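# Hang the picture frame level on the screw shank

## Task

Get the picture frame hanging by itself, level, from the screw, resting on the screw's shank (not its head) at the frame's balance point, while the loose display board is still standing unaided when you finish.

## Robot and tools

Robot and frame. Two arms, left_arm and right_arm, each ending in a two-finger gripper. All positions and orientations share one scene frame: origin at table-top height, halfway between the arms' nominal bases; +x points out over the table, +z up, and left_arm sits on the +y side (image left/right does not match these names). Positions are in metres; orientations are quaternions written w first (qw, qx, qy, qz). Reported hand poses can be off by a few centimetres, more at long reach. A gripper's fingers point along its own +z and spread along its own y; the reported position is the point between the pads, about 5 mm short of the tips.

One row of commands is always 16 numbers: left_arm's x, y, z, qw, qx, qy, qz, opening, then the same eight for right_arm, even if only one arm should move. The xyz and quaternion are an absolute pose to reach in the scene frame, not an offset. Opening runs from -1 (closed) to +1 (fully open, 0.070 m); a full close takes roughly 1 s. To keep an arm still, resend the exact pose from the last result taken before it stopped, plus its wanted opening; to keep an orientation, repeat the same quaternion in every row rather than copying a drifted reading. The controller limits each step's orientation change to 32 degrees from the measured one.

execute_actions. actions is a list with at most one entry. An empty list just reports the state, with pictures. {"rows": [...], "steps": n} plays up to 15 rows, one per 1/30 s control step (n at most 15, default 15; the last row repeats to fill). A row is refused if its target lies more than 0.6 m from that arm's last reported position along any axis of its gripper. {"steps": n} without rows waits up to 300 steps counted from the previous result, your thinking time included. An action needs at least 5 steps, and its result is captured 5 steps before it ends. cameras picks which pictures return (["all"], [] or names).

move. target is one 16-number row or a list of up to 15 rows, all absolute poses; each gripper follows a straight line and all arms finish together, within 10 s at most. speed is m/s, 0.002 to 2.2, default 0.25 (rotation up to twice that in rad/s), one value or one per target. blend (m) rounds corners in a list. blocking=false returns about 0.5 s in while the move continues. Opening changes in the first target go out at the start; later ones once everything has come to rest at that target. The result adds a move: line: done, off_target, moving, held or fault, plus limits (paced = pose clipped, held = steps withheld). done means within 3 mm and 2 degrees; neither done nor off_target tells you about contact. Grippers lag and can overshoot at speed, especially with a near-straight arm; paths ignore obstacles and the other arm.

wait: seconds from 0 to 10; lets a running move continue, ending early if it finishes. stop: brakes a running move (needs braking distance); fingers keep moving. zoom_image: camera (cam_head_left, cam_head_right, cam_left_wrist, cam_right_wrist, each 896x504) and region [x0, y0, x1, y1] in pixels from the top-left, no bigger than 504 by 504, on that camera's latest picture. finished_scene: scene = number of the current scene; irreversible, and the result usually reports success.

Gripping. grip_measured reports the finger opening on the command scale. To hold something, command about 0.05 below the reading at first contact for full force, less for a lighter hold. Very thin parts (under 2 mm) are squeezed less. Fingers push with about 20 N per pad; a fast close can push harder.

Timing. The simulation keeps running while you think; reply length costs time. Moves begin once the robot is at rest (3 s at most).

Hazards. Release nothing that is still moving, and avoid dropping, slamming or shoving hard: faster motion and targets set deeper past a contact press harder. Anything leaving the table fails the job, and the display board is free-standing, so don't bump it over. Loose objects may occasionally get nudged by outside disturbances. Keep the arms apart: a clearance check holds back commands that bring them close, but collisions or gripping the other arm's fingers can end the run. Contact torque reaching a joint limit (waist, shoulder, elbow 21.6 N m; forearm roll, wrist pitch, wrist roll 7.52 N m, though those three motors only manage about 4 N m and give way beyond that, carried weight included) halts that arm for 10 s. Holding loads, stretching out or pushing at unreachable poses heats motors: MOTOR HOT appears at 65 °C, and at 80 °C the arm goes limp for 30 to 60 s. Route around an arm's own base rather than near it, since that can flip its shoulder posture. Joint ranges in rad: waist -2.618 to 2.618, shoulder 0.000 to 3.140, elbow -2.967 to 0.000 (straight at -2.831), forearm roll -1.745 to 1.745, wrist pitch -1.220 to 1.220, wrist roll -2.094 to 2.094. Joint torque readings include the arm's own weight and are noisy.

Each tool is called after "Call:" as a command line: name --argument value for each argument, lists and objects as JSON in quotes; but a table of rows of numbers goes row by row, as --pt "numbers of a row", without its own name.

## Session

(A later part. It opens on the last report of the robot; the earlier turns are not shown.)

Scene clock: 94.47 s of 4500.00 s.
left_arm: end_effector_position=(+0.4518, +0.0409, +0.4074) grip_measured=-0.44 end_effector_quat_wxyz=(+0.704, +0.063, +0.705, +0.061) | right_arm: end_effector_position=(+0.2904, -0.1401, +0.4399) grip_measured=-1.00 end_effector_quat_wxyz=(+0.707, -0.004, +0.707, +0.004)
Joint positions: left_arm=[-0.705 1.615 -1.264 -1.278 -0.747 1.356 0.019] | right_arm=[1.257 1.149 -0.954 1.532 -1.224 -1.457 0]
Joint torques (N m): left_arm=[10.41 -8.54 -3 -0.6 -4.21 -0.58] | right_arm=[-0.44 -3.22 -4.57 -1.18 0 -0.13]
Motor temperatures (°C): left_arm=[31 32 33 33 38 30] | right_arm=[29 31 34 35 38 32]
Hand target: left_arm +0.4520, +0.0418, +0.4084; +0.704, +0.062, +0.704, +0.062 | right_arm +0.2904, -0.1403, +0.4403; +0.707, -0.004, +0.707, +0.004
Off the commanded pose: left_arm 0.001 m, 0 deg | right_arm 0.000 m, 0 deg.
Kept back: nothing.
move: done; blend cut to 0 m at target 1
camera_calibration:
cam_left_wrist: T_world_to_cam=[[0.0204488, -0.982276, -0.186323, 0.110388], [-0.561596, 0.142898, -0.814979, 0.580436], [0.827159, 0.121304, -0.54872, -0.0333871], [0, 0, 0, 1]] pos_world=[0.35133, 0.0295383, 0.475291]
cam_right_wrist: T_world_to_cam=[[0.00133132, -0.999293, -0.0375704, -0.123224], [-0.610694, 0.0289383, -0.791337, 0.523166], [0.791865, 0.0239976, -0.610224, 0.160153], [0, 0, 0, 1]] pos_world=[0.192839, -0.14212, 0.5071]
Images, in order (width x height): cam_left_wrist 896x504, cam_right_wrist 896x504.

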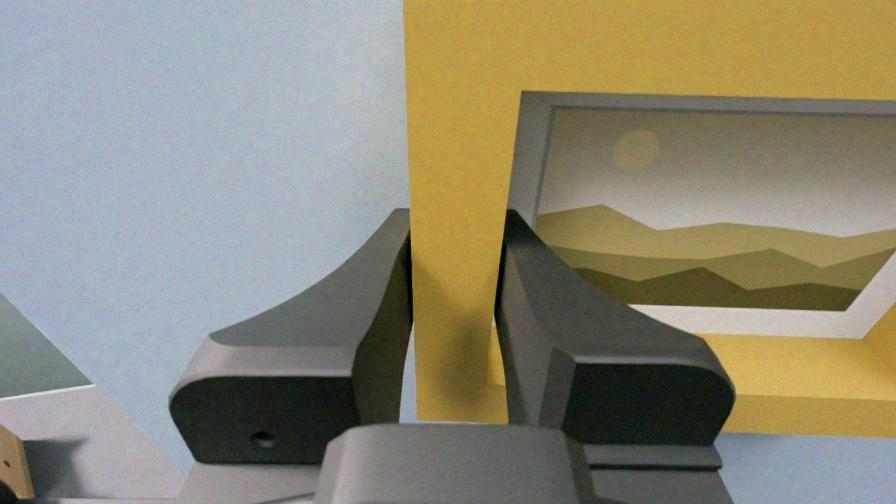

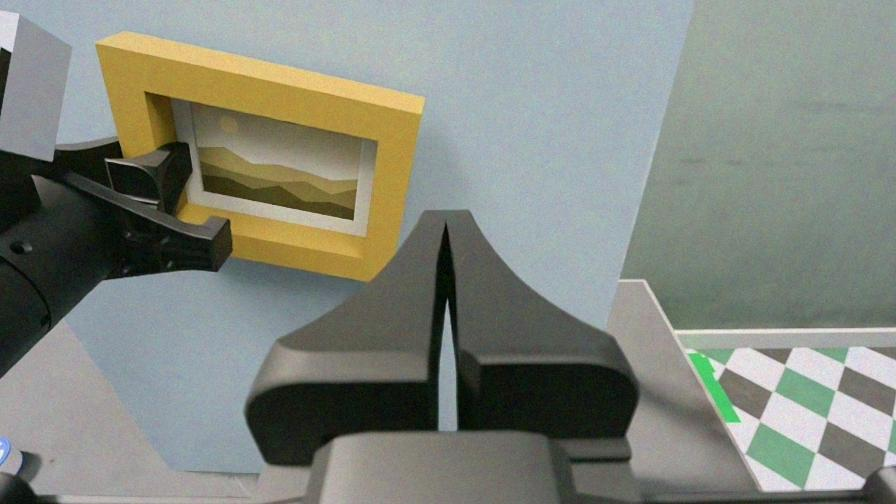

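Call:
move --pt "0.452 0.0362 0.3993 0.7067 0.0247 0.7067 0.0247 -0.5 0.2904 -0.1403 0.4403 0.707 -0.004 0.707 0.004 -1" --pt "0.452 0.0301 0.3916 0.7069 -0.0154 0.7069 -0.0154 -0.5 0.2904 -0.1403 0.4403 0.707 -0.004 0.707 0.004 -1" --cameras '["cam_left_wrist","cam_right_wrist"]' --speed '[0.05,0.05]'

Call:
zoom_image --camera "cam_right_wrist" --region '[90, 20, 450, 280]'

Scene clock: 97.87 s of 4500.00 s.
left_arm: end_effector_position=(+0.4522, +0.0304, +0.3914) grip_measured=-0.45 end_effector_quat_wxyz=(+0.707, -0.016, +0.707, -0.015) | right_arm: end_effector_position=(+0.2904, -0.1401, +0.4402) grip_measured=-1.00 end_effector_quat_wxyz=(+0.707, -0.004, +0.707, +0.004)
Joint positions: left_arm=[-0.732 1.653 -1.245 -1.237 -0.793 1.067 0.019] | right_arm=[1.257 1.149 -0.955 1.532 -1.224 -1.457 0]
Joint torques (N m): left_arm=[-0.29 -6.72 -3.64 0.85 -1.01 -0.12] | right_arm=[-0.49 -3.14 -4.52 -1.24 0 -0.13]
Motor temperatures (°C): left_arm=[31 32 33 33 38 30] | right_arm=[29 31 34 35 38 32]
Hand target: left_arm +0.4520, +0.0301, +0.3916; +0.707, -0.015, +0.707, -0.015 | right_arm +0.2904, -0.1403, +0.4403; +0.707, -0.004, +0.707, +0.004
Off the commanded pose: left_arm 0.000 m, 0 deg | right_arm 0.000 m, 0 deg.
Kept back: nothing.
move: done
camera_calibration:
cam_left_wrist: T_world_to_cam=[[0.0241771, -0.999152, 0.0333427, 0.00990437], [-0.560436, -0.0411649, -0.827174, 0.579041], [0.827844, 0.00131221, -0.560956, -0.0331629], [0, 0, 0, 1]] pos_world=[0.35173, 0.0337756, 0.460034]
cam_right_wrist: T_world_to_cam=[[0.00126619, -0.999263, -0.0383734, -0.122886], [-0.610414, 0.0296226, -0.791529, 0.523548], [0.792082, 0.0244259, -0.609926, 0.160206], [0, 0, 0, 1]] pos_world=[0.19284, -0.142218, 0.507401]
Images, in order (width x height): cam_left_wrist 896x504, cam_right_wrist 896x504.

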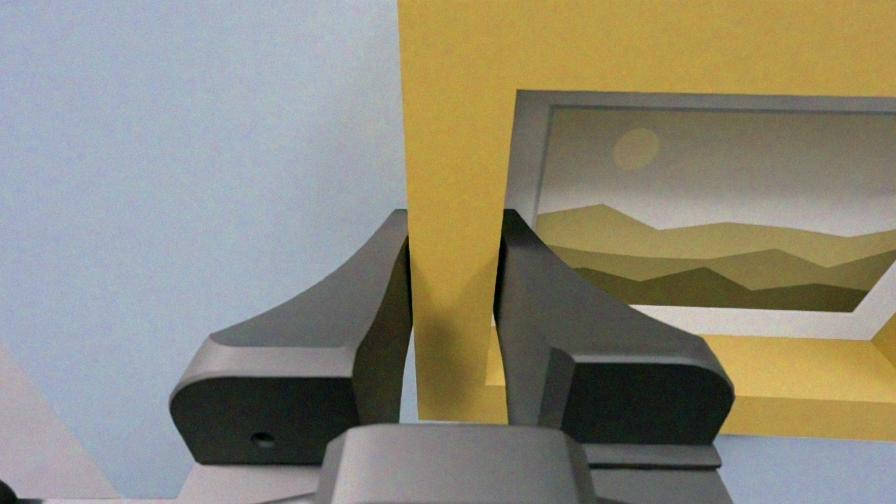

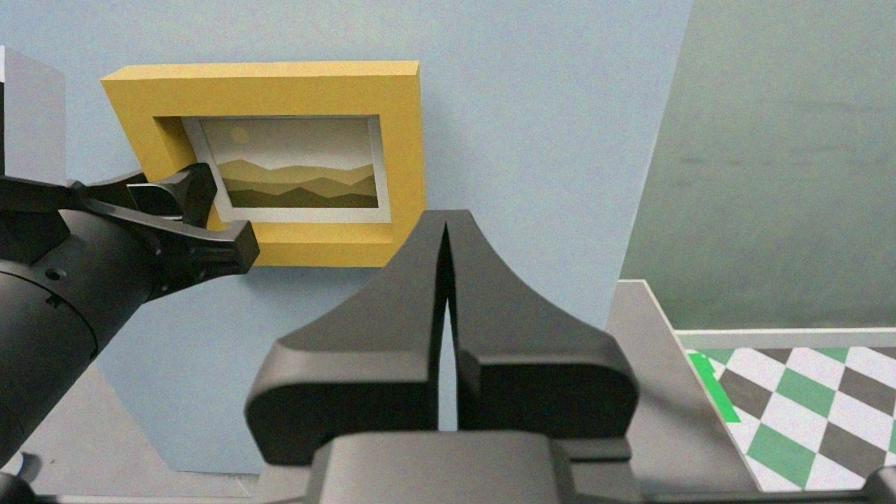

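Scaled by 1.400 from the camera's 896x504 image, which has a finer 1280x720 frame.

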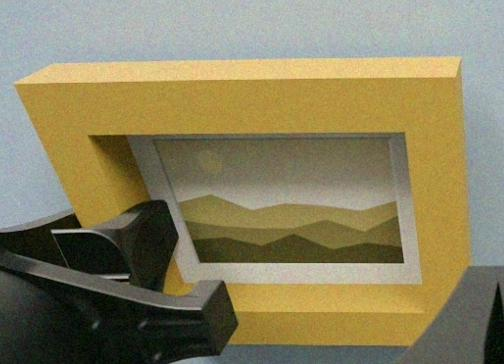

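Call:
move --target '[0.452,0.0303,0.3914,0.707,-0.0155,0.707,-0.0155,-0.25,0.2904,-0.1403,0.4403,0.707,-0.004,0.707,0.004,-1]' --cameras '["cam_left_wrist","cam_right_wrist"]' --speed '[0.05]'

Call:
zoom_image --camera "cam_right_wrist" --region '[90, 20, 450, 280]'

Scene clock: 98.90 s of 4500.00 s.
left_arm: end_effector_position=(+0.4522, +0.0303, +0.3915) grip_measured=-0.25 end_effector_quat_wxyz=(+0.707, -0.016, +0.707, -0.015) | right_arm: end_effector_position=(+0.2904, -0.1401, +0.4402) grip_measured=-1.00 end_effector_quat_wxyz=(+0.707, -0.004, +0.707, +0.004)
Joint positions: left_arm=[-0.732 1.653 -1.245 -1.236 -0.793 1.067 0.026] | right_arm=[1.257 1.149 -0.955 1.532 -1.224 -1.457 0]
Joint torques (N m): left_arm=[0.47 -7.41 -2.65 0.73 -0.42 -0.19] | right_arm=[-0.47 -3.14 -4.53 -1.24 0 -0.13]
Motor temperatures (°C): left_arm=[31 32 33 33 38 30] | right_arm=[29 31 34 35 38 32]
Hand target: left_arm +0.4520, +0.0303, +0.3914; +0.707, -0.016, +0.707, -0.015 | right_arm +0.2904, -0.1403, +0.4403; +0.707, -0.004, +0.707, +0.004
Off the commanded pose: left_arm 0.000 m, 0 deg | right_arm 0.000 m, 0 deg.
Kept back: nothing.
move: done
camera_calibration:
cam_left_wrist: T_world_to_cam=[[0.0239151, -0.99918, 0.0326685, 0.0102073], [-0.559843, -0.0404586, -0.827611, 0.579032], [0.828254, 0.00150314, -0.560351, -0.033453], [0, 0, 0, 1]] pos_world=[0.35163, 0.0336761, 0.460134]
cam_right_wrist: T_world_to_cam=[[0.00126619, -0.999263, -0.0383734, -0.122886], [-0.610414, 0.0296226, -0.791529, 0.523548], [0.792082, 0.0244259, -0.609926, 0.160206], [0, 0, 0, 1]] pos_world=[0.19284, -0.142218, 0.507401]
Images, in order (width x height): cam_left_wrist 896x504, cam_right_wrist 896x504.

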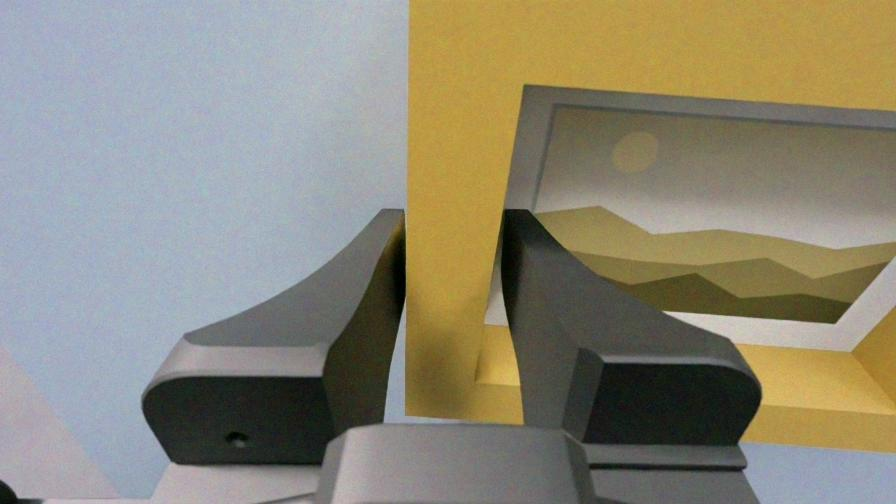

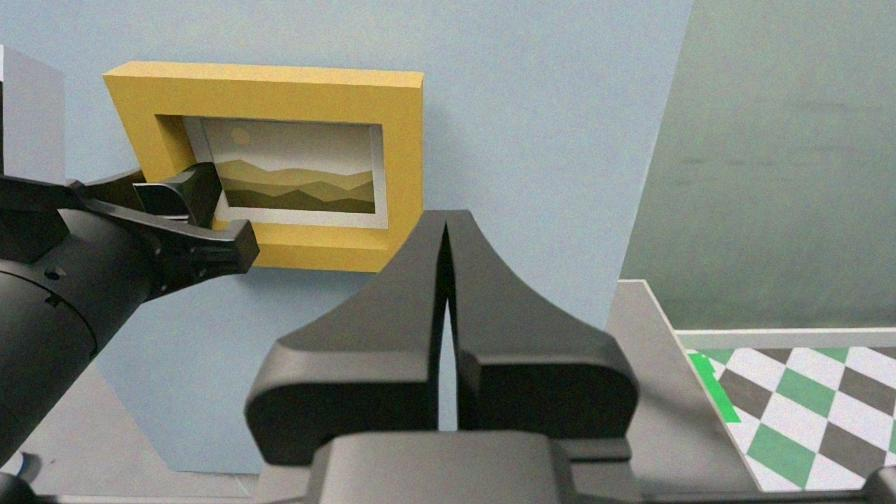

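Scaled by 1.400 from the camera's 896x504 image, which has a finer 1280x720 frame.

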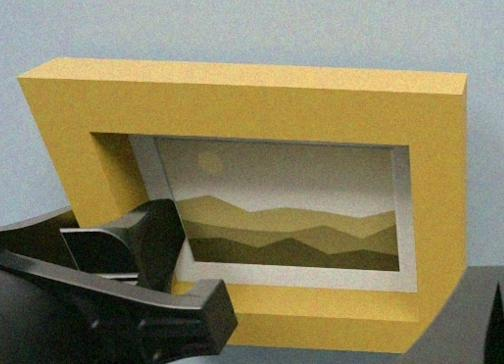

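Call:
move --pt "0.452 0.0303 0.3914 0.707 -0.0155 0.707 -0.0155 -0.5 0.2904 -0.1403 0.4403 0.707 -0.004 0.707 0.004 -1" --pt "0.452 0.0325 0.3916 0.707 -0.0155 0.707 -0.0155 -0.5 0.2904 -0.1403 0.4403 0.707 -0.004 0.707 0.004 -1" --cameras '["cam_left_wrist","cam_right_wrist"]' --speed '[0.03,0.03]'

Call:
zoom_image --camera "cam_right_wrist" --region '[90, 20, 450, 280]'

Call:
move --target '[0.452,0.0325,0.3916,0.707,-0.0155,0.707,-0.0155,-0.2,0.2904,-0.1403,0.4403,0.707,-0.004,0.707,0.004,-1]' --cameras '["cam_left_wrist","cam_right_wrist"]' --speed '[0.05]'

Call:
zoom_image --camera "cam_right_wrist" --region '[90, 20, 450, 280]'

Scene clock: 100.67 s of 4500.00 s.
left_arm: end_effector_position=(+0.4520, +0.0320, +0.3916) grip_measured=-0.43 end_effector_quat_wxyz=(+0.707, -0.015, +0.707, -0.016) | right_arm: end_effector_position=(+0.2904, -0.1401, +0.4402) grip_measured=-1.00 end_effector_quat_wxyz=(+0.707, -0.004, +0.707, +0.004)
Joint positions: left_arm=[-0.728 1.648 -1.239 -1.232 -0.788 1.065 0.02] | right_arm=[1.257 1.149 -0.955 1.532 -1.224 -1.457 0]
Joint torques (N m): left_arm=[1.62 -8.61 -3.32 0.63 -1.18 -0.37] | right_arm=[-0.45 -3.15 -4.48 -1.26 0 -0.12]
Motor temperatures (°C): left_arm=[31 32 33 33 38 30] | right_arm=[29 31 34 35 38 32]
Hand target: left_arm +0.4520, +0.0325, +0.3916; +0.707, -0.015, +0.707, -0.016 | right_arm +0.2904, -0.1403, +0.4403; +0.707, -0.004, +0.707, +0.004
Off the commanded pose: left_arm 0.001 m, 0 deg | right_arm 0.000 m, 0 deg.
Kept back: nothing.
move: done
camera_calibration:
cam_left_wrist: T_world_to_cam=[[0.0227212, -0.999224, 0.0321612, 0.0126621], [-0.560063, -0.0393697, -0.827514, 0.57907], [0.828139, 0.00078984, -0.560523, -0.0330893], [0, 0, 0, 1]] pos_world=[0.35143, 0.0354762, 0.460234]
cam_right_wrist: T_world_to_cam=[[0.00126619, -0.999263, -0.0383734, -0.122886], [-0.610414, 0.0296226, -0.791529, 0.523548], [0.792082, 0.0244259, -0.609926, 0.160206], [0, 0, 0, 1]] pos_world=[0.19284, -0.142218, 0.507401]
Images, in order (width x height): cam_left_wrist 896x504, cam_right_wrist 896x504.

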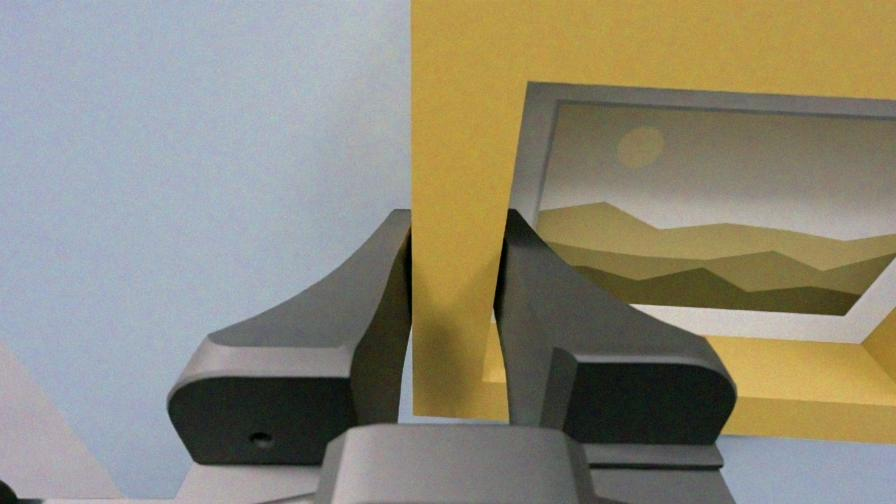

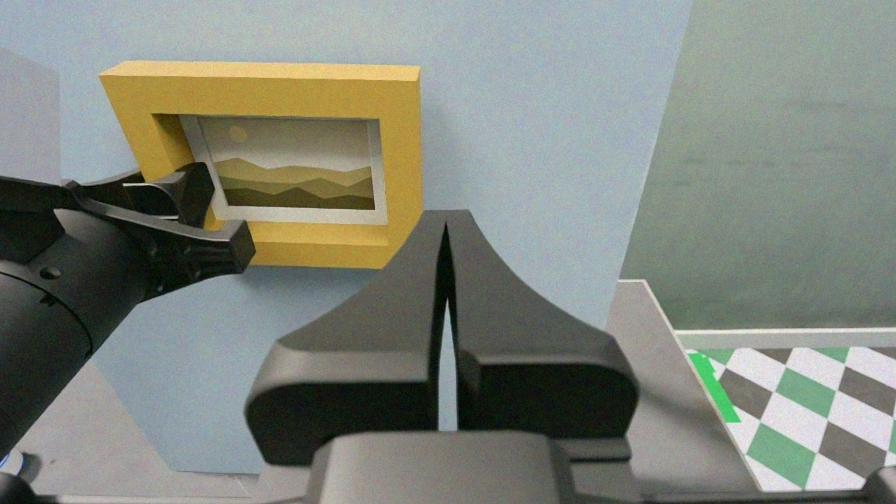

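Scaled by 1.400 from the camera's 896x504 image, which has a finer 1280x720 frame.

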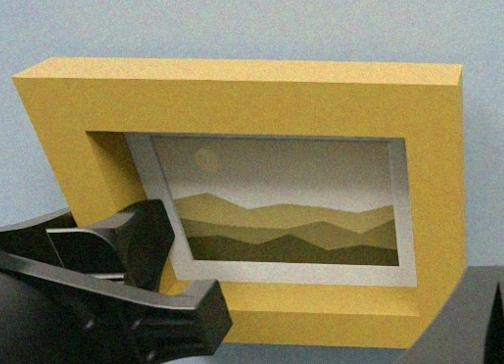

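Scene clock: 101.17 s of 4500.00 s.
left_arm: end_effector_position=(+0.4520, +0.0333, +0.3929) grip_measured=-0.20 end_effector_quat_wxyz=(+0.708, -0.017, +0.706, -0.016) | right_arm: end_effector_position=(+0.2904, -0.1401, +0.4402) grip_measured=-1.00 end_effector_quat_wxyz=(+0.707, -0.004, +0.707, +0.004)
Joint positions: left_arm=[-0.726 1.646 -1.239 -1.232 -0.789 1.063 0.028] | right_arm=[1.257 1.149 -0.955 1.532 -1.224 -1.457 0]
Joint torques (N m): left_arm=[-0.67 -6.17 -2.59 0.48 -0.27 0.08] | right_arm=[-0.45 -3.11 -4.53 -1.25 -0.01 -0.12]
Motor temperatures (°C): left_arm=[31 32 33 33 38 30] | right_arm=[29 31 34 35 38 32]
Hand target: left_arm +0.4520, +0.0325, +0.3916; +0.707, -0.015, +0.707, -0.016 | right_arm +0.2904, -0.1403, +0.4403; +0.707, -0.004, +0.707, +0.004
Off the commanded pose: left_arm 0.002 m, 0 deg | right_arm 0.000 m, 0 deg.
Kept back: nothing.
move: done
camera_calibration:
cam_left_wrist: T_world_to_cam=[[0.0252616, -0.999063, 0.0351484, 0.0116558], [-0.557673, -0.0432639, -0.828932, 0.579796], [0.829676, 0.00133886, -0.558243, -0.033977], [0, 0, 0, 1]] pos_world=[0.351232, 0.0367746, 0.461235]
cam_right_wrist: T_world_to_cam=[[0.00126619, -0.999263, -0.0383734, -0.122886], [-0.610414, 0.0296226, -0.791529, 0.523548], [0.792082, 0.0244259, -0.609926, 0.160206], [0, 0, 0, 1]] pos_world=[0.19284, -0.142218, 0.507401]
Images, in order (width x height): cam_left_wrist 896x504, cam_right_wrist 896x504.

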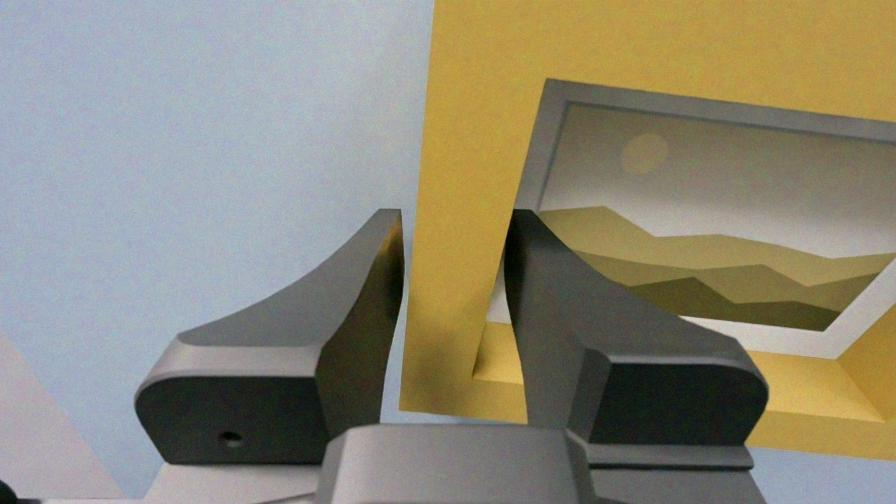

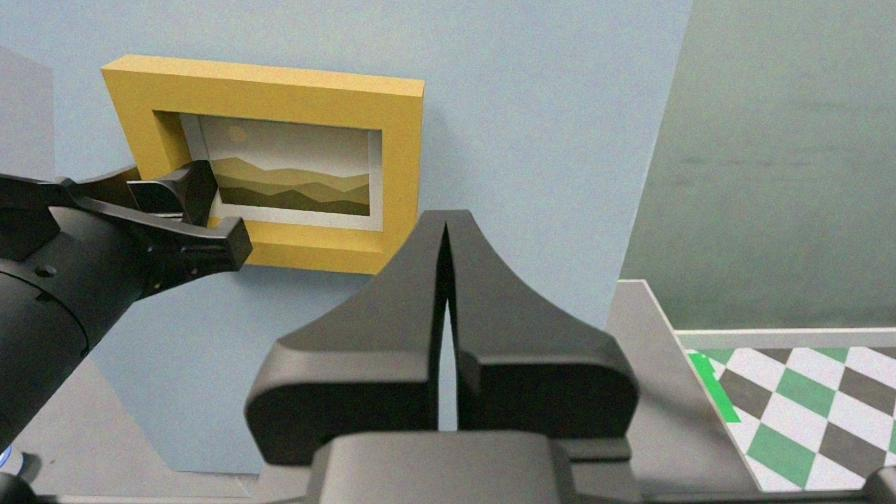

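Scaled by 1.400 from the camera's 896x504 image, which has a finer 1280x720 frame.

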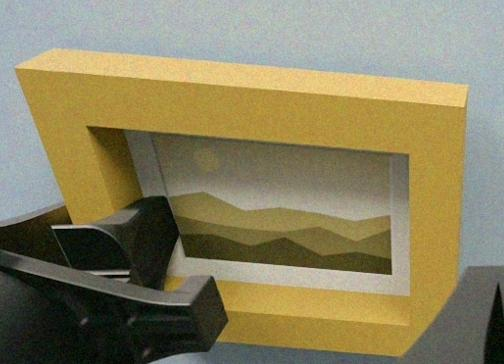

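Call:
move --pt "0.452 0.0325 0.3916 0.707 -0.0155 0.707 -0.0155 -0.55 0.2904 -0.1403 0.4403 0.707 -0.004 0.707 0.004 -1" --pt "0.452 0.0325 0.3936 0.707 -0.0155 0.707 -0.0155 -0.55 0.2904 -0.1403 0.4403 0.707 -0.004 0.707 0.004 -1" --pt "0.452 0.0355 0.3936 0.707 -0.0155 0.707 -0.0155 -0.55 0.2904 -0.1403 0.4403 0.707 -0.004 0.707 0.004 -1" --cameras '["cam_left_wrist","cam_right_wrist"]' --speed '[0.03,0.03,0.03]'

Call:
zoom_image --camera "cam_right_wrist" --region '[90, 20, 450, 280]'

Scene clock: 103.10 s of 4500.00 s.
left_arm: end_effector_position=(+0.4520, +0.0355, +0.3943) grip_measured=-0.44 end_effector_quat_wxyz=(+0.707, -0.016, +0.706, -0.015) | right_arm: end_effector_position=(+0.2904, -0.1401, +0.4402) grip_measured=-1.00 end_effector_quat_wxyz=(+0.707, -0.004, +0.707, +0.004)
Joint positions: left_arm=[-0.72 1.639 -1.237 -1.233 -0.78 1.07 0.02] | right_arm=[1.257 1.149 -0.955 1.532 -1.224 -1.457 0]
Joint torques (N m): left_arm=[1.64 -8.16 -3.42 0.73 -0.99 -0.32] | right_arm=[-0.46 -3.14 -4.48 -1.25 -0.01 -0.12]
Motor temperatures (°C): left_arm=[31 32 33 33 38 30] | right_arm=[29 31 34 35 38 32]
Hand target: left_arm +0.4520, +0.0355, +0.3936; +0.707, -0.015, +0.707, -0.015 | right_arm +0.2904, -0.1403, +0.4403; +0.707, -0.004, +0.707, +0.004
Off the commanded pose: left_arm 0.001 m, 0 deg | right_arm 0.000 m, 0 deg.
Kept back: nothing.
move: done
camera_calibration:
cam_left_wrist: T_world_to_cam=[[0.0233766, -0.999193, 0.0326779, 0.0155105], [-0.558896, -0.0401634, -0.828264, 0.581186], [0.828908, 0.00109848, -0.559384, -0.0324178], [0, 0, 0, 1]] pos_world=[0.351331, 0.038876, 0.462735]
cam_right_wrist: T_world_to_cam=[[0.00126619, -0.999263, -0.0383734, -0.122886], [-0.610414, 0.0296226, -0.791529, 0.523548], [0.792082, 0.0244259, -0.609926, 0.160206], [0, 0, 0, 1]] pos_world=[0.19284, -0.142218, 0.507401]
Images, in order (width x height): cam_left_wrist 896x504, cam_right_wrist 896x504.

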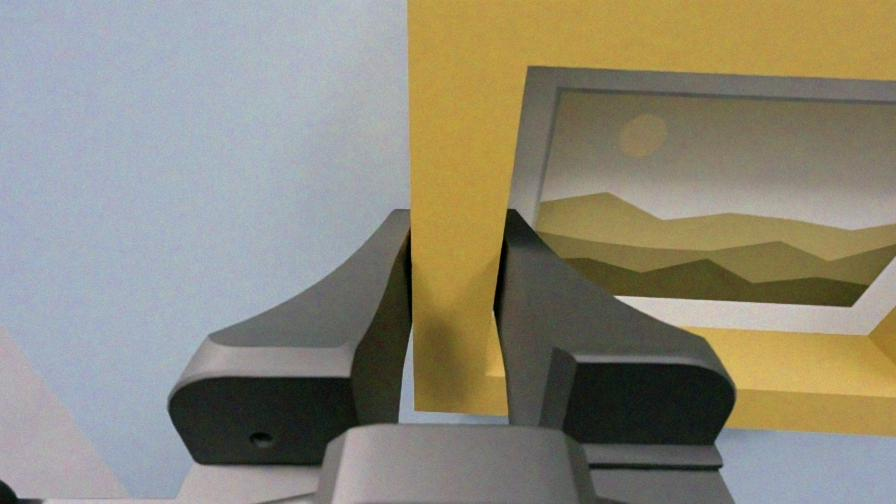

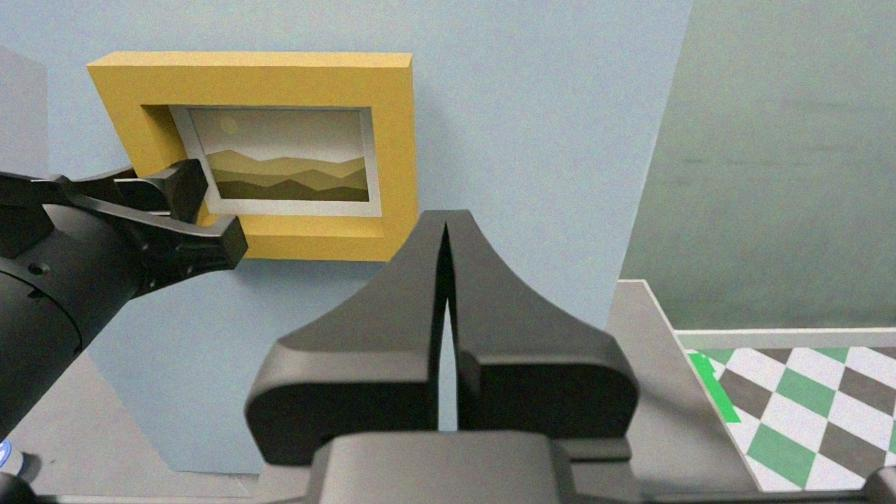

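Scaled by 1.400 from the camera's 896x504 image, which has a finer 1280x720 frame.

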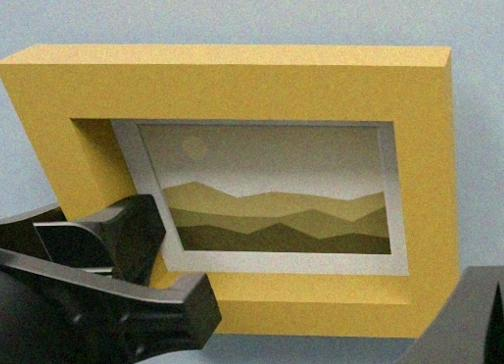

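Call:
move --pt "0.452 0.0352 0.3900 0.707 -0.0155 0.707 -0.0155 -0.55 0.2904 -0.1403 0.4403 0.707 -0.004 0.707 0.004 -1" --cameras '["cam_left_wrist","cam_right_wrist"]' --speed '[0.03]'

Call:
zoom_image --camera "cam_right_wrist" --region '[90, 20, 450, 280]'

Call:
move --pt "0.452 0.0352 0.3900 0.707 -0.0155 0.707 -0.0155 -0.25 0.2904 -0.1403 0.4403 0.707 -0.004 0.707 0.004 -1" --cameras '["cam_left_wrist","cam_right_wrist"]' --speed '[0.03]'

Call:
zoom_image --camera "cam_right_wrist" --region '[90, 20, 450, 280]'

Scene clock: 104.30 s of 4500.00 s.
left_arm: end_effector_position=(+0.4519, +0.0354, +0.3904) grip_measured=-0.44 end_effector_quat_wxyz=(+0.707, -0.016, +0.707, -0.016) | right_arm: end_effector_position=(+0.2904, -0.1401, +0.4402) grip_measured=-1.00 end_effector_quat_wxyz=(+0.707, -0.004, +0.707, +0.004)
Joint positions: left_arm=[-0.72 1.642 -1.225 -1.221 -0.784 1.051 0.02] | right_arm=[1.257 1.149 -0.955 1.532 -1.224 -1.457 0]
Joint torques (N m): left_arm=[-0.29 -6.26 -3.59 0.73 -1.07 -0.28] | right_arm=[-0.45 -3.12 -4.53 -1.25 0 -0.11]
Motor temperatures (°C): left_arm=[31 33 33 33 38 30] | right_arm=[29 31 34 35 38 32]
Hand target: left_arm +0.4520, +0.0352, +0.3900; +0.707, -0.015, +0.707, -0.015 | right_arm +0.2904, -0.1403, +0.4403; +0.707, -0.004, +0.707, +0.004
Off the commanded pose: left_arm 0.000 m, 0 deg | right_arm 0.000 m, 0 deg.
Kept back: nothing.
move: done
camera_calibration:
cam_left_wrist: T_world_to_cam=[[0.02322, -0.999189, 0.0329103, 0.0155826], [-0.559685, -0.0402693, -0.827726, 0.578072], [0.82838, 0.000800369, -0.560166, -0.0339869], [0, 0, 0, 1]] pos_world=[0.351331, 0.0388757, 0.458934]
cam_right_wrist: T_world_to_cam=[[0.00126619, -0.999263, -0.0383734, -0.122886], [-0.610414, 0.0296226, -0.791529, 0.523548], [0.792082, 0.0244259, -0.609926, 0.160206], [0, 0, 0, 1]] pos_world=[0.19284, -0.142218, 0.507401]
Images, in order (width x height): cam_left_wrist 896x504, cam_right_wrist 896x504.

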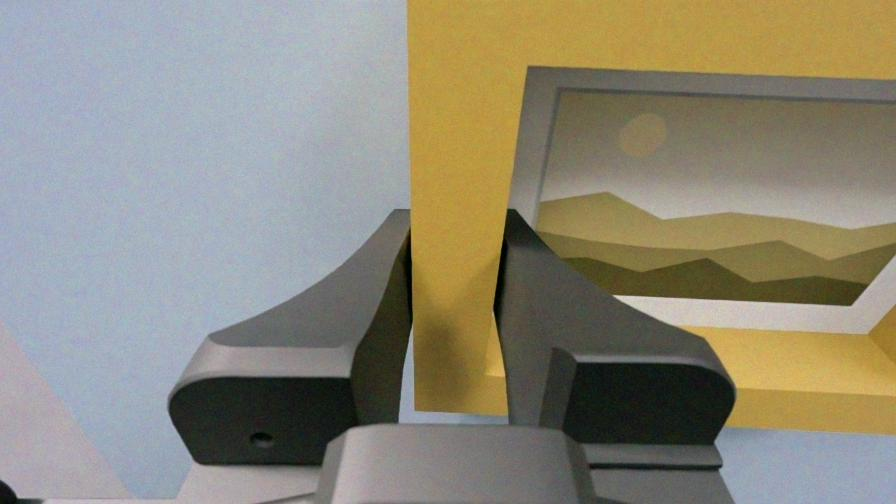

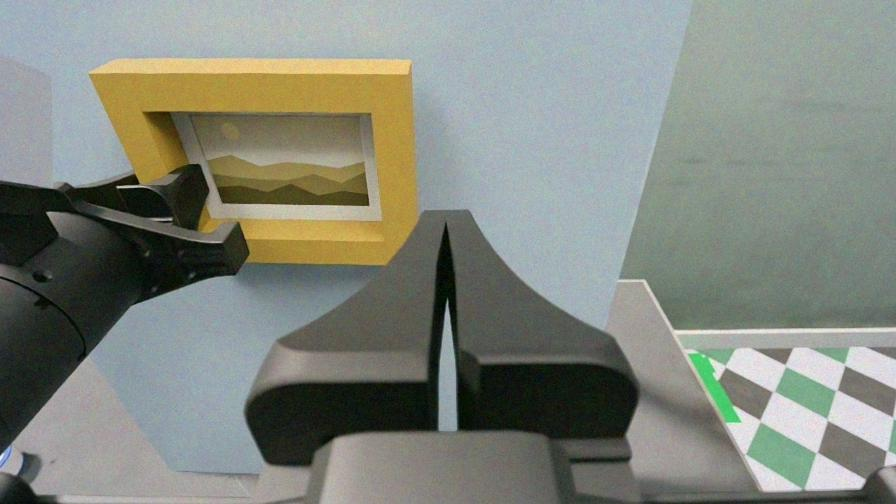

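Scaled by 1.400 from the camera's 896x504 image, which has a finer 1280x720 frame.

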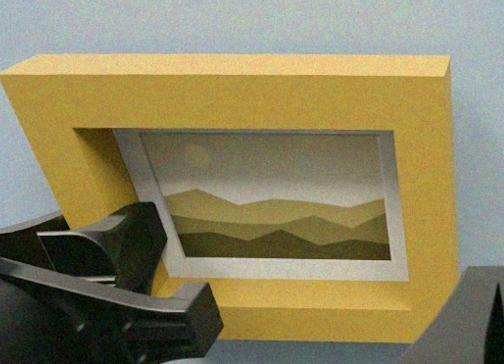

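Scene clock: 104.80 s of 4500.00 s.
left_arm: end_effector_position=(+0.4519, +0.0358, +0.3906) grip_measured=-0.25 end_effector_quat_wxyz=(+0.707, -0.016, +0.706, -0.015) | right_arm: end_effector_position=(+0.2904, -0.1401, +0.4402) grip_measured=-1.00 end_effector_quat_wxyz=(+0.707, -0.004, +0.707, +0.004)
Joint positions: left_arm=[-0.72 1.642 -1.225 -1.221 -0.786 1.05 0.026] | right_arm=[1.257 1.149 -0.955 1.532 -1.224 -1.457 0]
Joint torques (N m): left_arm=[-0.96 -5.76 -3.81 0.58 -0.33 -0.03] | right_arm=[-0.47 -3.06 -4.52 -1.25 -0.01 -0.12]
Motor temperatures (°C): left_arm=[31 33 33 33 38 30] | right_arm=[29 31 34 35 38 32]
Hand target: left_arm +0.4520, +0.0352, +0.3900; +0.707, -0.016, +0.707, -0.015 | right_arm +0.2904, -0.1403, +0.4403; +0.707, -0.004, +0.707, +0.004
Off the commanded pose: left_arm 0.001 m, 0 deg | right_arm 0.000 m, 0 deg.
Kept back: nothing.
move: done
camera_calibration:
cam_left_wrist: T_world_to_cam=[[0.0248987, -0.999118, 0.0338124, 0.0148747], [-0.55892, -0.0419554, -0.82816, 0.578107], [0.828848, 0.00172173, -0.559472, -0.0343678], [0, 0, 0, 1]] pos_world=[0.351231, 0.0391755, 0.459034]
cam_right_wrist: T_world_to_cam=[[0.00126619, -0.999263, -0.0383734, -0.122886], [-0.610414, 0.0296226, -0.791529, 0.523548], [0.792082, 0.0244259, -0.609926, 0.160206], [0, 0, 0, 1]] pos_world=[0.19284, -0.142218, 0.507401]
Images, in order (width x height): cam_left_wrist 896x504, cam_right_wrist 896x504.

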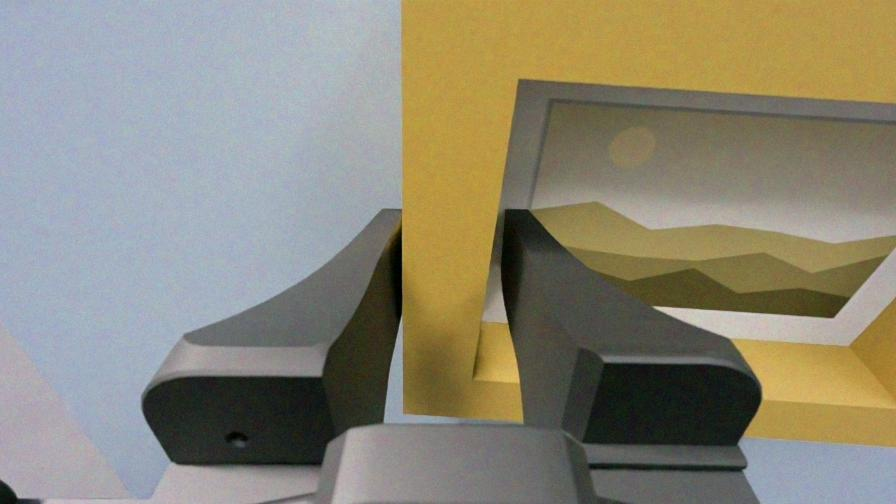

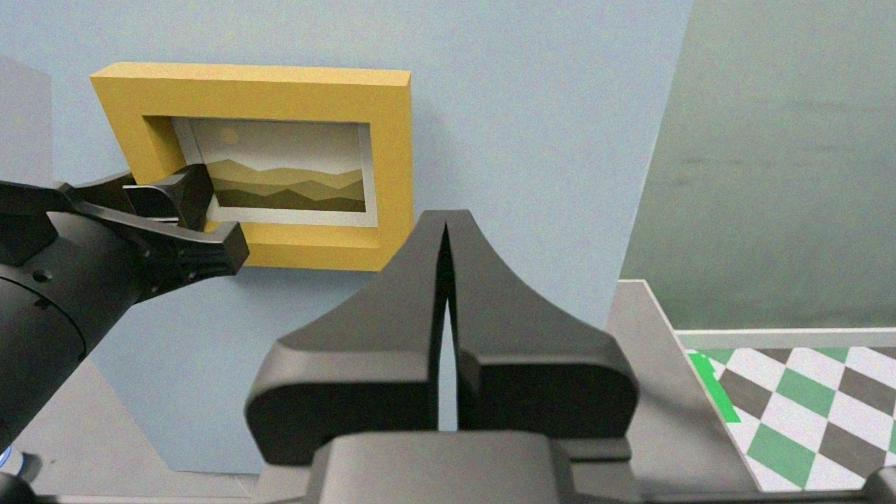

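Scaled by 1.400 from the camera's 896x504 image, which has a finer 1280x720 frame.

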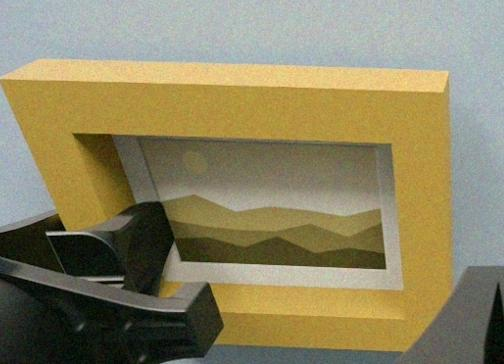

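Call:
move --pt "0.452 0.0352 0.3900 0.707 -0.0155 0.707 -0.0155 0.1 0.2904 -0.1403 0.4403 0.707 -0.004 0.707 0.004 -1" --cameras '["cam_left_wrist","cam_right_wrist"]' --speed '[0.03]'

Call:
zoom_image --camera "cam_right_wrist" --region '[90, 20, 450, 280]'

Scene clock: 105.90 s of 4500.00 s.
left_arm: end_effector_position=(+0.4521, +0.0355, +0.3901) grip_measured=+0.10 end_effector_quat_wxyz=(+0.707, -0.016, +0.707, -0.015) | right_arm: end_effector_position=(+0.2904, -0.1401, +0.4402) grip_measured=-1.00 end_effector_quat_wxyz=(+0.707, -0.004, +0.707, +0.004)
Joint positions: left_arm=[-0.72 1.642 -1.225 -1.221 -0.785 1.05 0.038] | right_arm=[1.257 1.149 -0.955 1.532 -1.224 -1.457 0]
Joint torques (N m): left_arm=[-0.84 -5.68 -3.54 0.63 -0.36 0.06] | right_arm=[-0.48 -3.08 -4.53 -1.24 -0.01 -0.12]
Motor temperatures (°C): left_arm=[31 33 33 33 37 30] | right_arm=[29 31 34 35 38 32]
Hand target: left_arm +0.4520, +0.0352, +0.3900; +0.707, -0.015, +0.707, -0.016 | right_arm +0.2904, -0.1403, +0.4403; +0.707, -0.004, +0.707, +0.004
Off the commanded pose: left_arm 0.000 m, 0 deg | right_arm 0.000 m, 0 deg.
Kept back: nothing.
move: done
camera_calibration:
cam_left_wrist: T_world_to_cam=[[0.0240938, -0.999156, 0.0332753, 0.0151119], [-0.559841, -0.0410614, -0.827582, 0.577955], [0.828249, 0.00131073, -0.560358, -0.0342064], [0, 0, 0, 1]] pos_world=[0.35153, 0.0388757, 0.458634]
cam_right_wrist: T_world_to_cam=[[0.00126619, -0.999263, -0.0383734, -0.122886], [-0.610414, 0.0296226, -0.791529, 0.523548], [0.792082, 0.0244259, -0.609926, 0.160206], [0, 0, 0, 1]] pos_world=[0.19284, -0.142218, 0.507401]
Images, in order (width x height): cam_left_wrist 896x504, cam_right_wrist 896x504.

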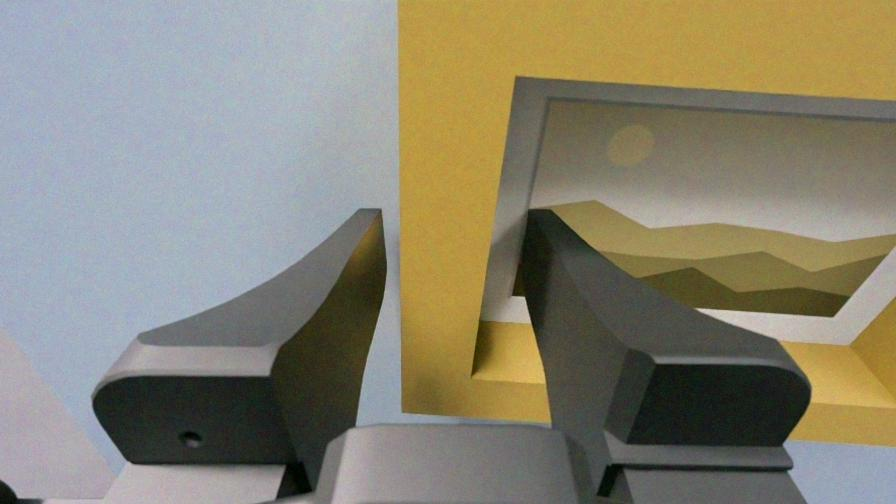

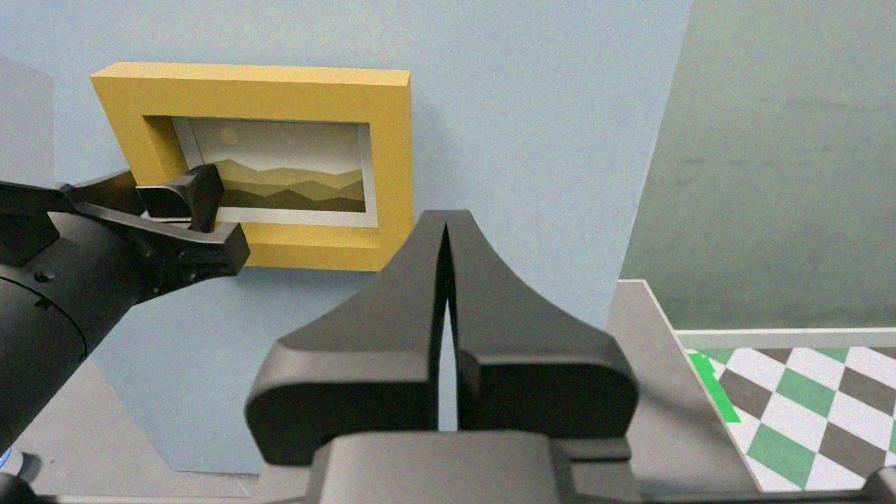

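Scaled by 1.400 from the camera's 896x504 image, which has a finer 1280x720 frame.

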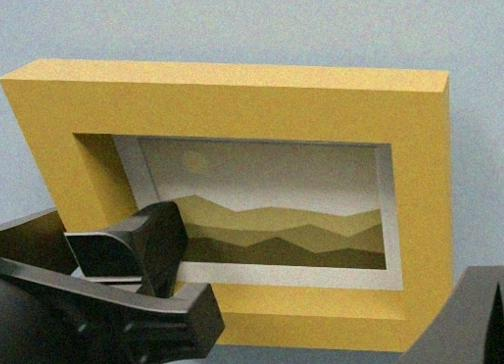

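Call:
move --pt "0.452 0.0345 0.3900 0.707 -0.0155 0.707 -0.0155 -0.55 0.2904 -0.1403 0.4403 0.707 -0.004 0.707 0.004 -1" --pt "0.452 0.0345 0.3930 0.707 -0.0155 0.707 -0.0155 -0.55 0.2904 -0.1403 0.4403 0.707 -0.004 0.707 0.004 -1" --pt "0.452 0.0370 0.3930 0.707 -0.0155 0.707 -0.0155 -0.55 0.2904 -0.1403 0.4403 0.707 -0.004 0.707 0.004 -1" --cameras '["cam_right_wrist"]' --speed '[0.03,0.03,0.03]'

Call:
zoom_image --camera "cam_right_wrist" --region '[90, 20, 450, 280]'

Scene clock: 107.77 s of 4500.00 s.
left_arm: end_effector_position=(+0.4520, +0.0365, +0.3933) grip_measured=-0.44 end_effector_quat_wxyz=(+0.707, -0.015, +0.707, -0.016) | right_arm: end_effector_position=(+0.2904, -0.1401, +0.4402) grip_measured=-1.00 end_effector_quat_wxyz=(+0.707, -0.004, +0.707, +0.004)
Joint positions: left_arm=[-0.717 1.637 -1.231 -1.228 -0.777 1.064 0.02] | right_arm=[1.257 1.149 -0.955 1.532 -1.224 -1.457 0]
Joint torques (N m): left_arm=[0.9 -8.45 -3.34 0.8 -0.96 -0.39] | right_arm=[-0.42 -3.07 -4.52 -1.23 -0.01 -0.11]
Motor temperatures (°C): left_arm=[31 33 33 33 37 30] | right_arm=[29 31 34 35 38 32]
Hand target: left_arm +0.4520, +0.0370, +0.3930; +0.707, -0.015, +0.707, -0.015 | right_arm +0.2904, -0.1403, +0.4403; +0.707, -0.004, +0.707, +0.004
Off the commanded pose: left_arm 0.001 m, 0 deg | right_arm 0.000 m, 0 deg.
Kept back: nothing.
move: done
camera_calibration:
cam_right_wrist: T_world_to_cam=[[0.00126619, -0.999263, -0.0383734, -0.122886], [-0.610414, 0.0296226, -0.791529, 0.523548], [0.792082, 0.0244259, -0.609926, 0.160206], [0, 0, 0, 1]] pos_world=[0.19284, -0.142218, 0.507401]
Images, in order (width x height): cam_right_wrist 896x504.

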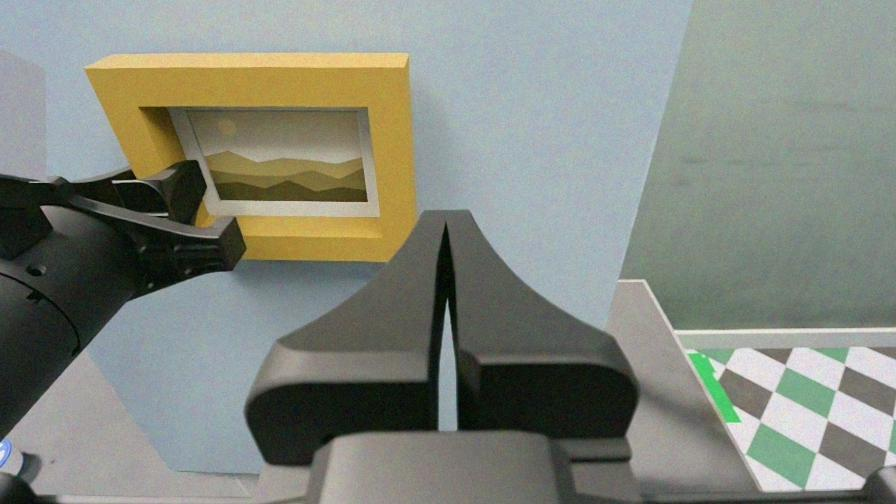

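Scaled by 1.400 from the camera's 896x504 image, which has a finer 1280x720 frame.

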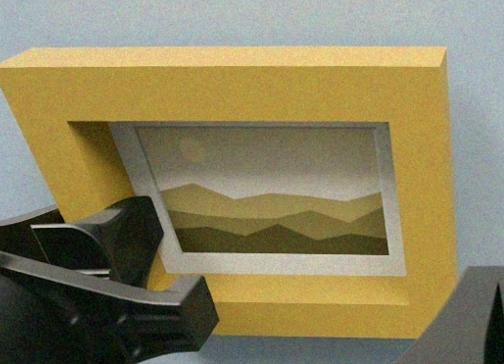

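Call:
move --pt "0.452 0.0388 0.3930 0.707 -0.0155 0.707 -0.0155 -0.55 0.2904 -0.1403 0.4403 0.707 -0.004 0.707 0.004 -1" --pt "0.452 0.0386 0.3897 0.707 -0.0155 0.707 -0.0155 -0.55 0.2904 -0.1403 0.4403 0.707 -0.004 0.707 0.004 -1" --pt "0.452 0.0386 0.3897 0.707 -0.0155 0.707 -0.0155 0.1 0.2904 -0.1403 0.4403 0.707 -0.004 0.707 0.004 -1" --cameras '["cam_right_wrist","cam_left_wrist"]' --speed '[0.03,0.03,0.03]'

Call:
zoom_image --camera "cam_right_wrist" --region '[90, 20, 450, 280]'

Scene clock: 109.37 s of 4500.00 s.
left_arm: end_effector_position=(+0.4518, +0.0390, +0.3908) grip_measured=+0.10 end_effector_quat_wxyz=(+0.708, -0.016, +0.706, -0.016) | right_arm: end_effector_position=(+0.2904, -0.1401, +0.4402) grip_measured=-1.00 end_effector_quat_wxyz=(+0.707, -0.004, +0.707, +0.004)
Joint positions: left_arm=[-0.712 1.633 -1.215 -1.212 -0.779 1.042 0.038] | right_arm=[1.257 1.149 -0.955 1.532 -1.224 -1.457 0]
Joint torques (N m): left_arm=[-1.22 -5.49 -3.65 0.44 -0.35 -0.03] | right_arm=[-0.45 -3.01 -4.47 -1.23 -0.01 -0.11]
Motor temperatures (°C): left_arm=[31 33 33 33 37 30] | right_arm=[29 31 34 35 38 32]
Hand target: left_arm +0.4520, +0.0386, +0.3897; +0.707, -0.015, +0.707, -0.015 | right_arm +0.2904, -0.1403, +0.4403; +0.707, -0.004, +0.707, +0.004
Off the commanded pose: left_arm 0.001 m, 0 deg | right_arm 0.000 m, 0 deg.
Kept back: nothing.
move: done
camera_calibration:
cam_left_wrist: T_world_to_cam=[[0.0237436, -0.999135, 0.0341283, 0.018434], [-0.558366, -0.0415707, -0.828553, 0.578187], [0.829255, 0.000616731, -0.55887, -0.0345245], [0, 0, 0, 1]] pos_world=[0.351032, 0.042475, 0.459135]
cam_right_wrist: T_world_to_cam=[[0.00126619, -0.999263, -0.0383734, -0.122886], [-0.610414, 0.0296226, -0.791529, 0.523548], [0.792082, 0.0244259, -0.609926, 0.160206], [0, 0, 0, 1]] pos_world=[0.19284, -0.142218, 0.507401]
Images, in order (width x height): cam_left_wrist 896x504, cam_right_wrist 896x504.

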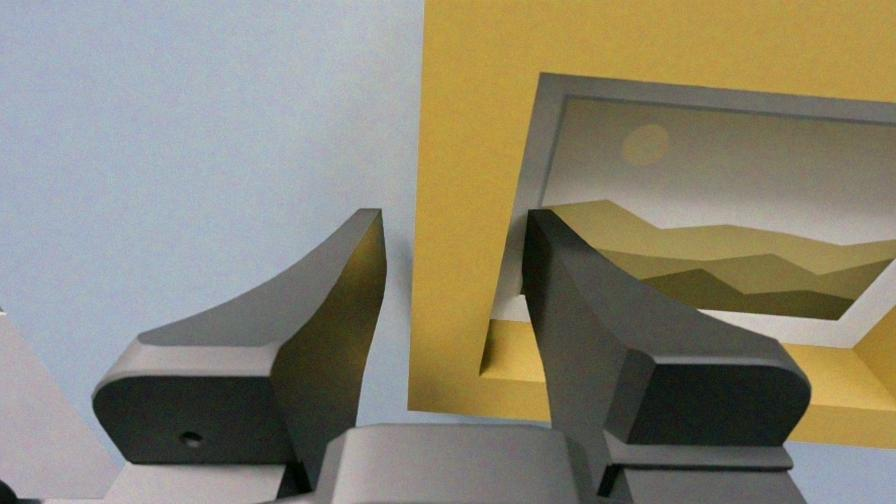

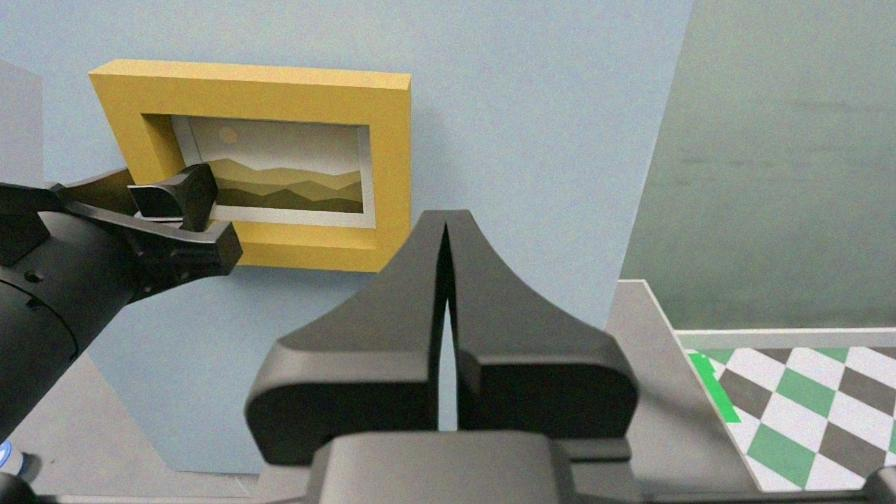

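Scaled by 1.400 from the camera's 896x504 image, which has a finer 1280x720 frame.

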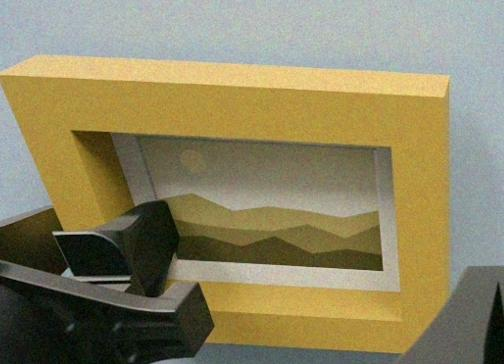

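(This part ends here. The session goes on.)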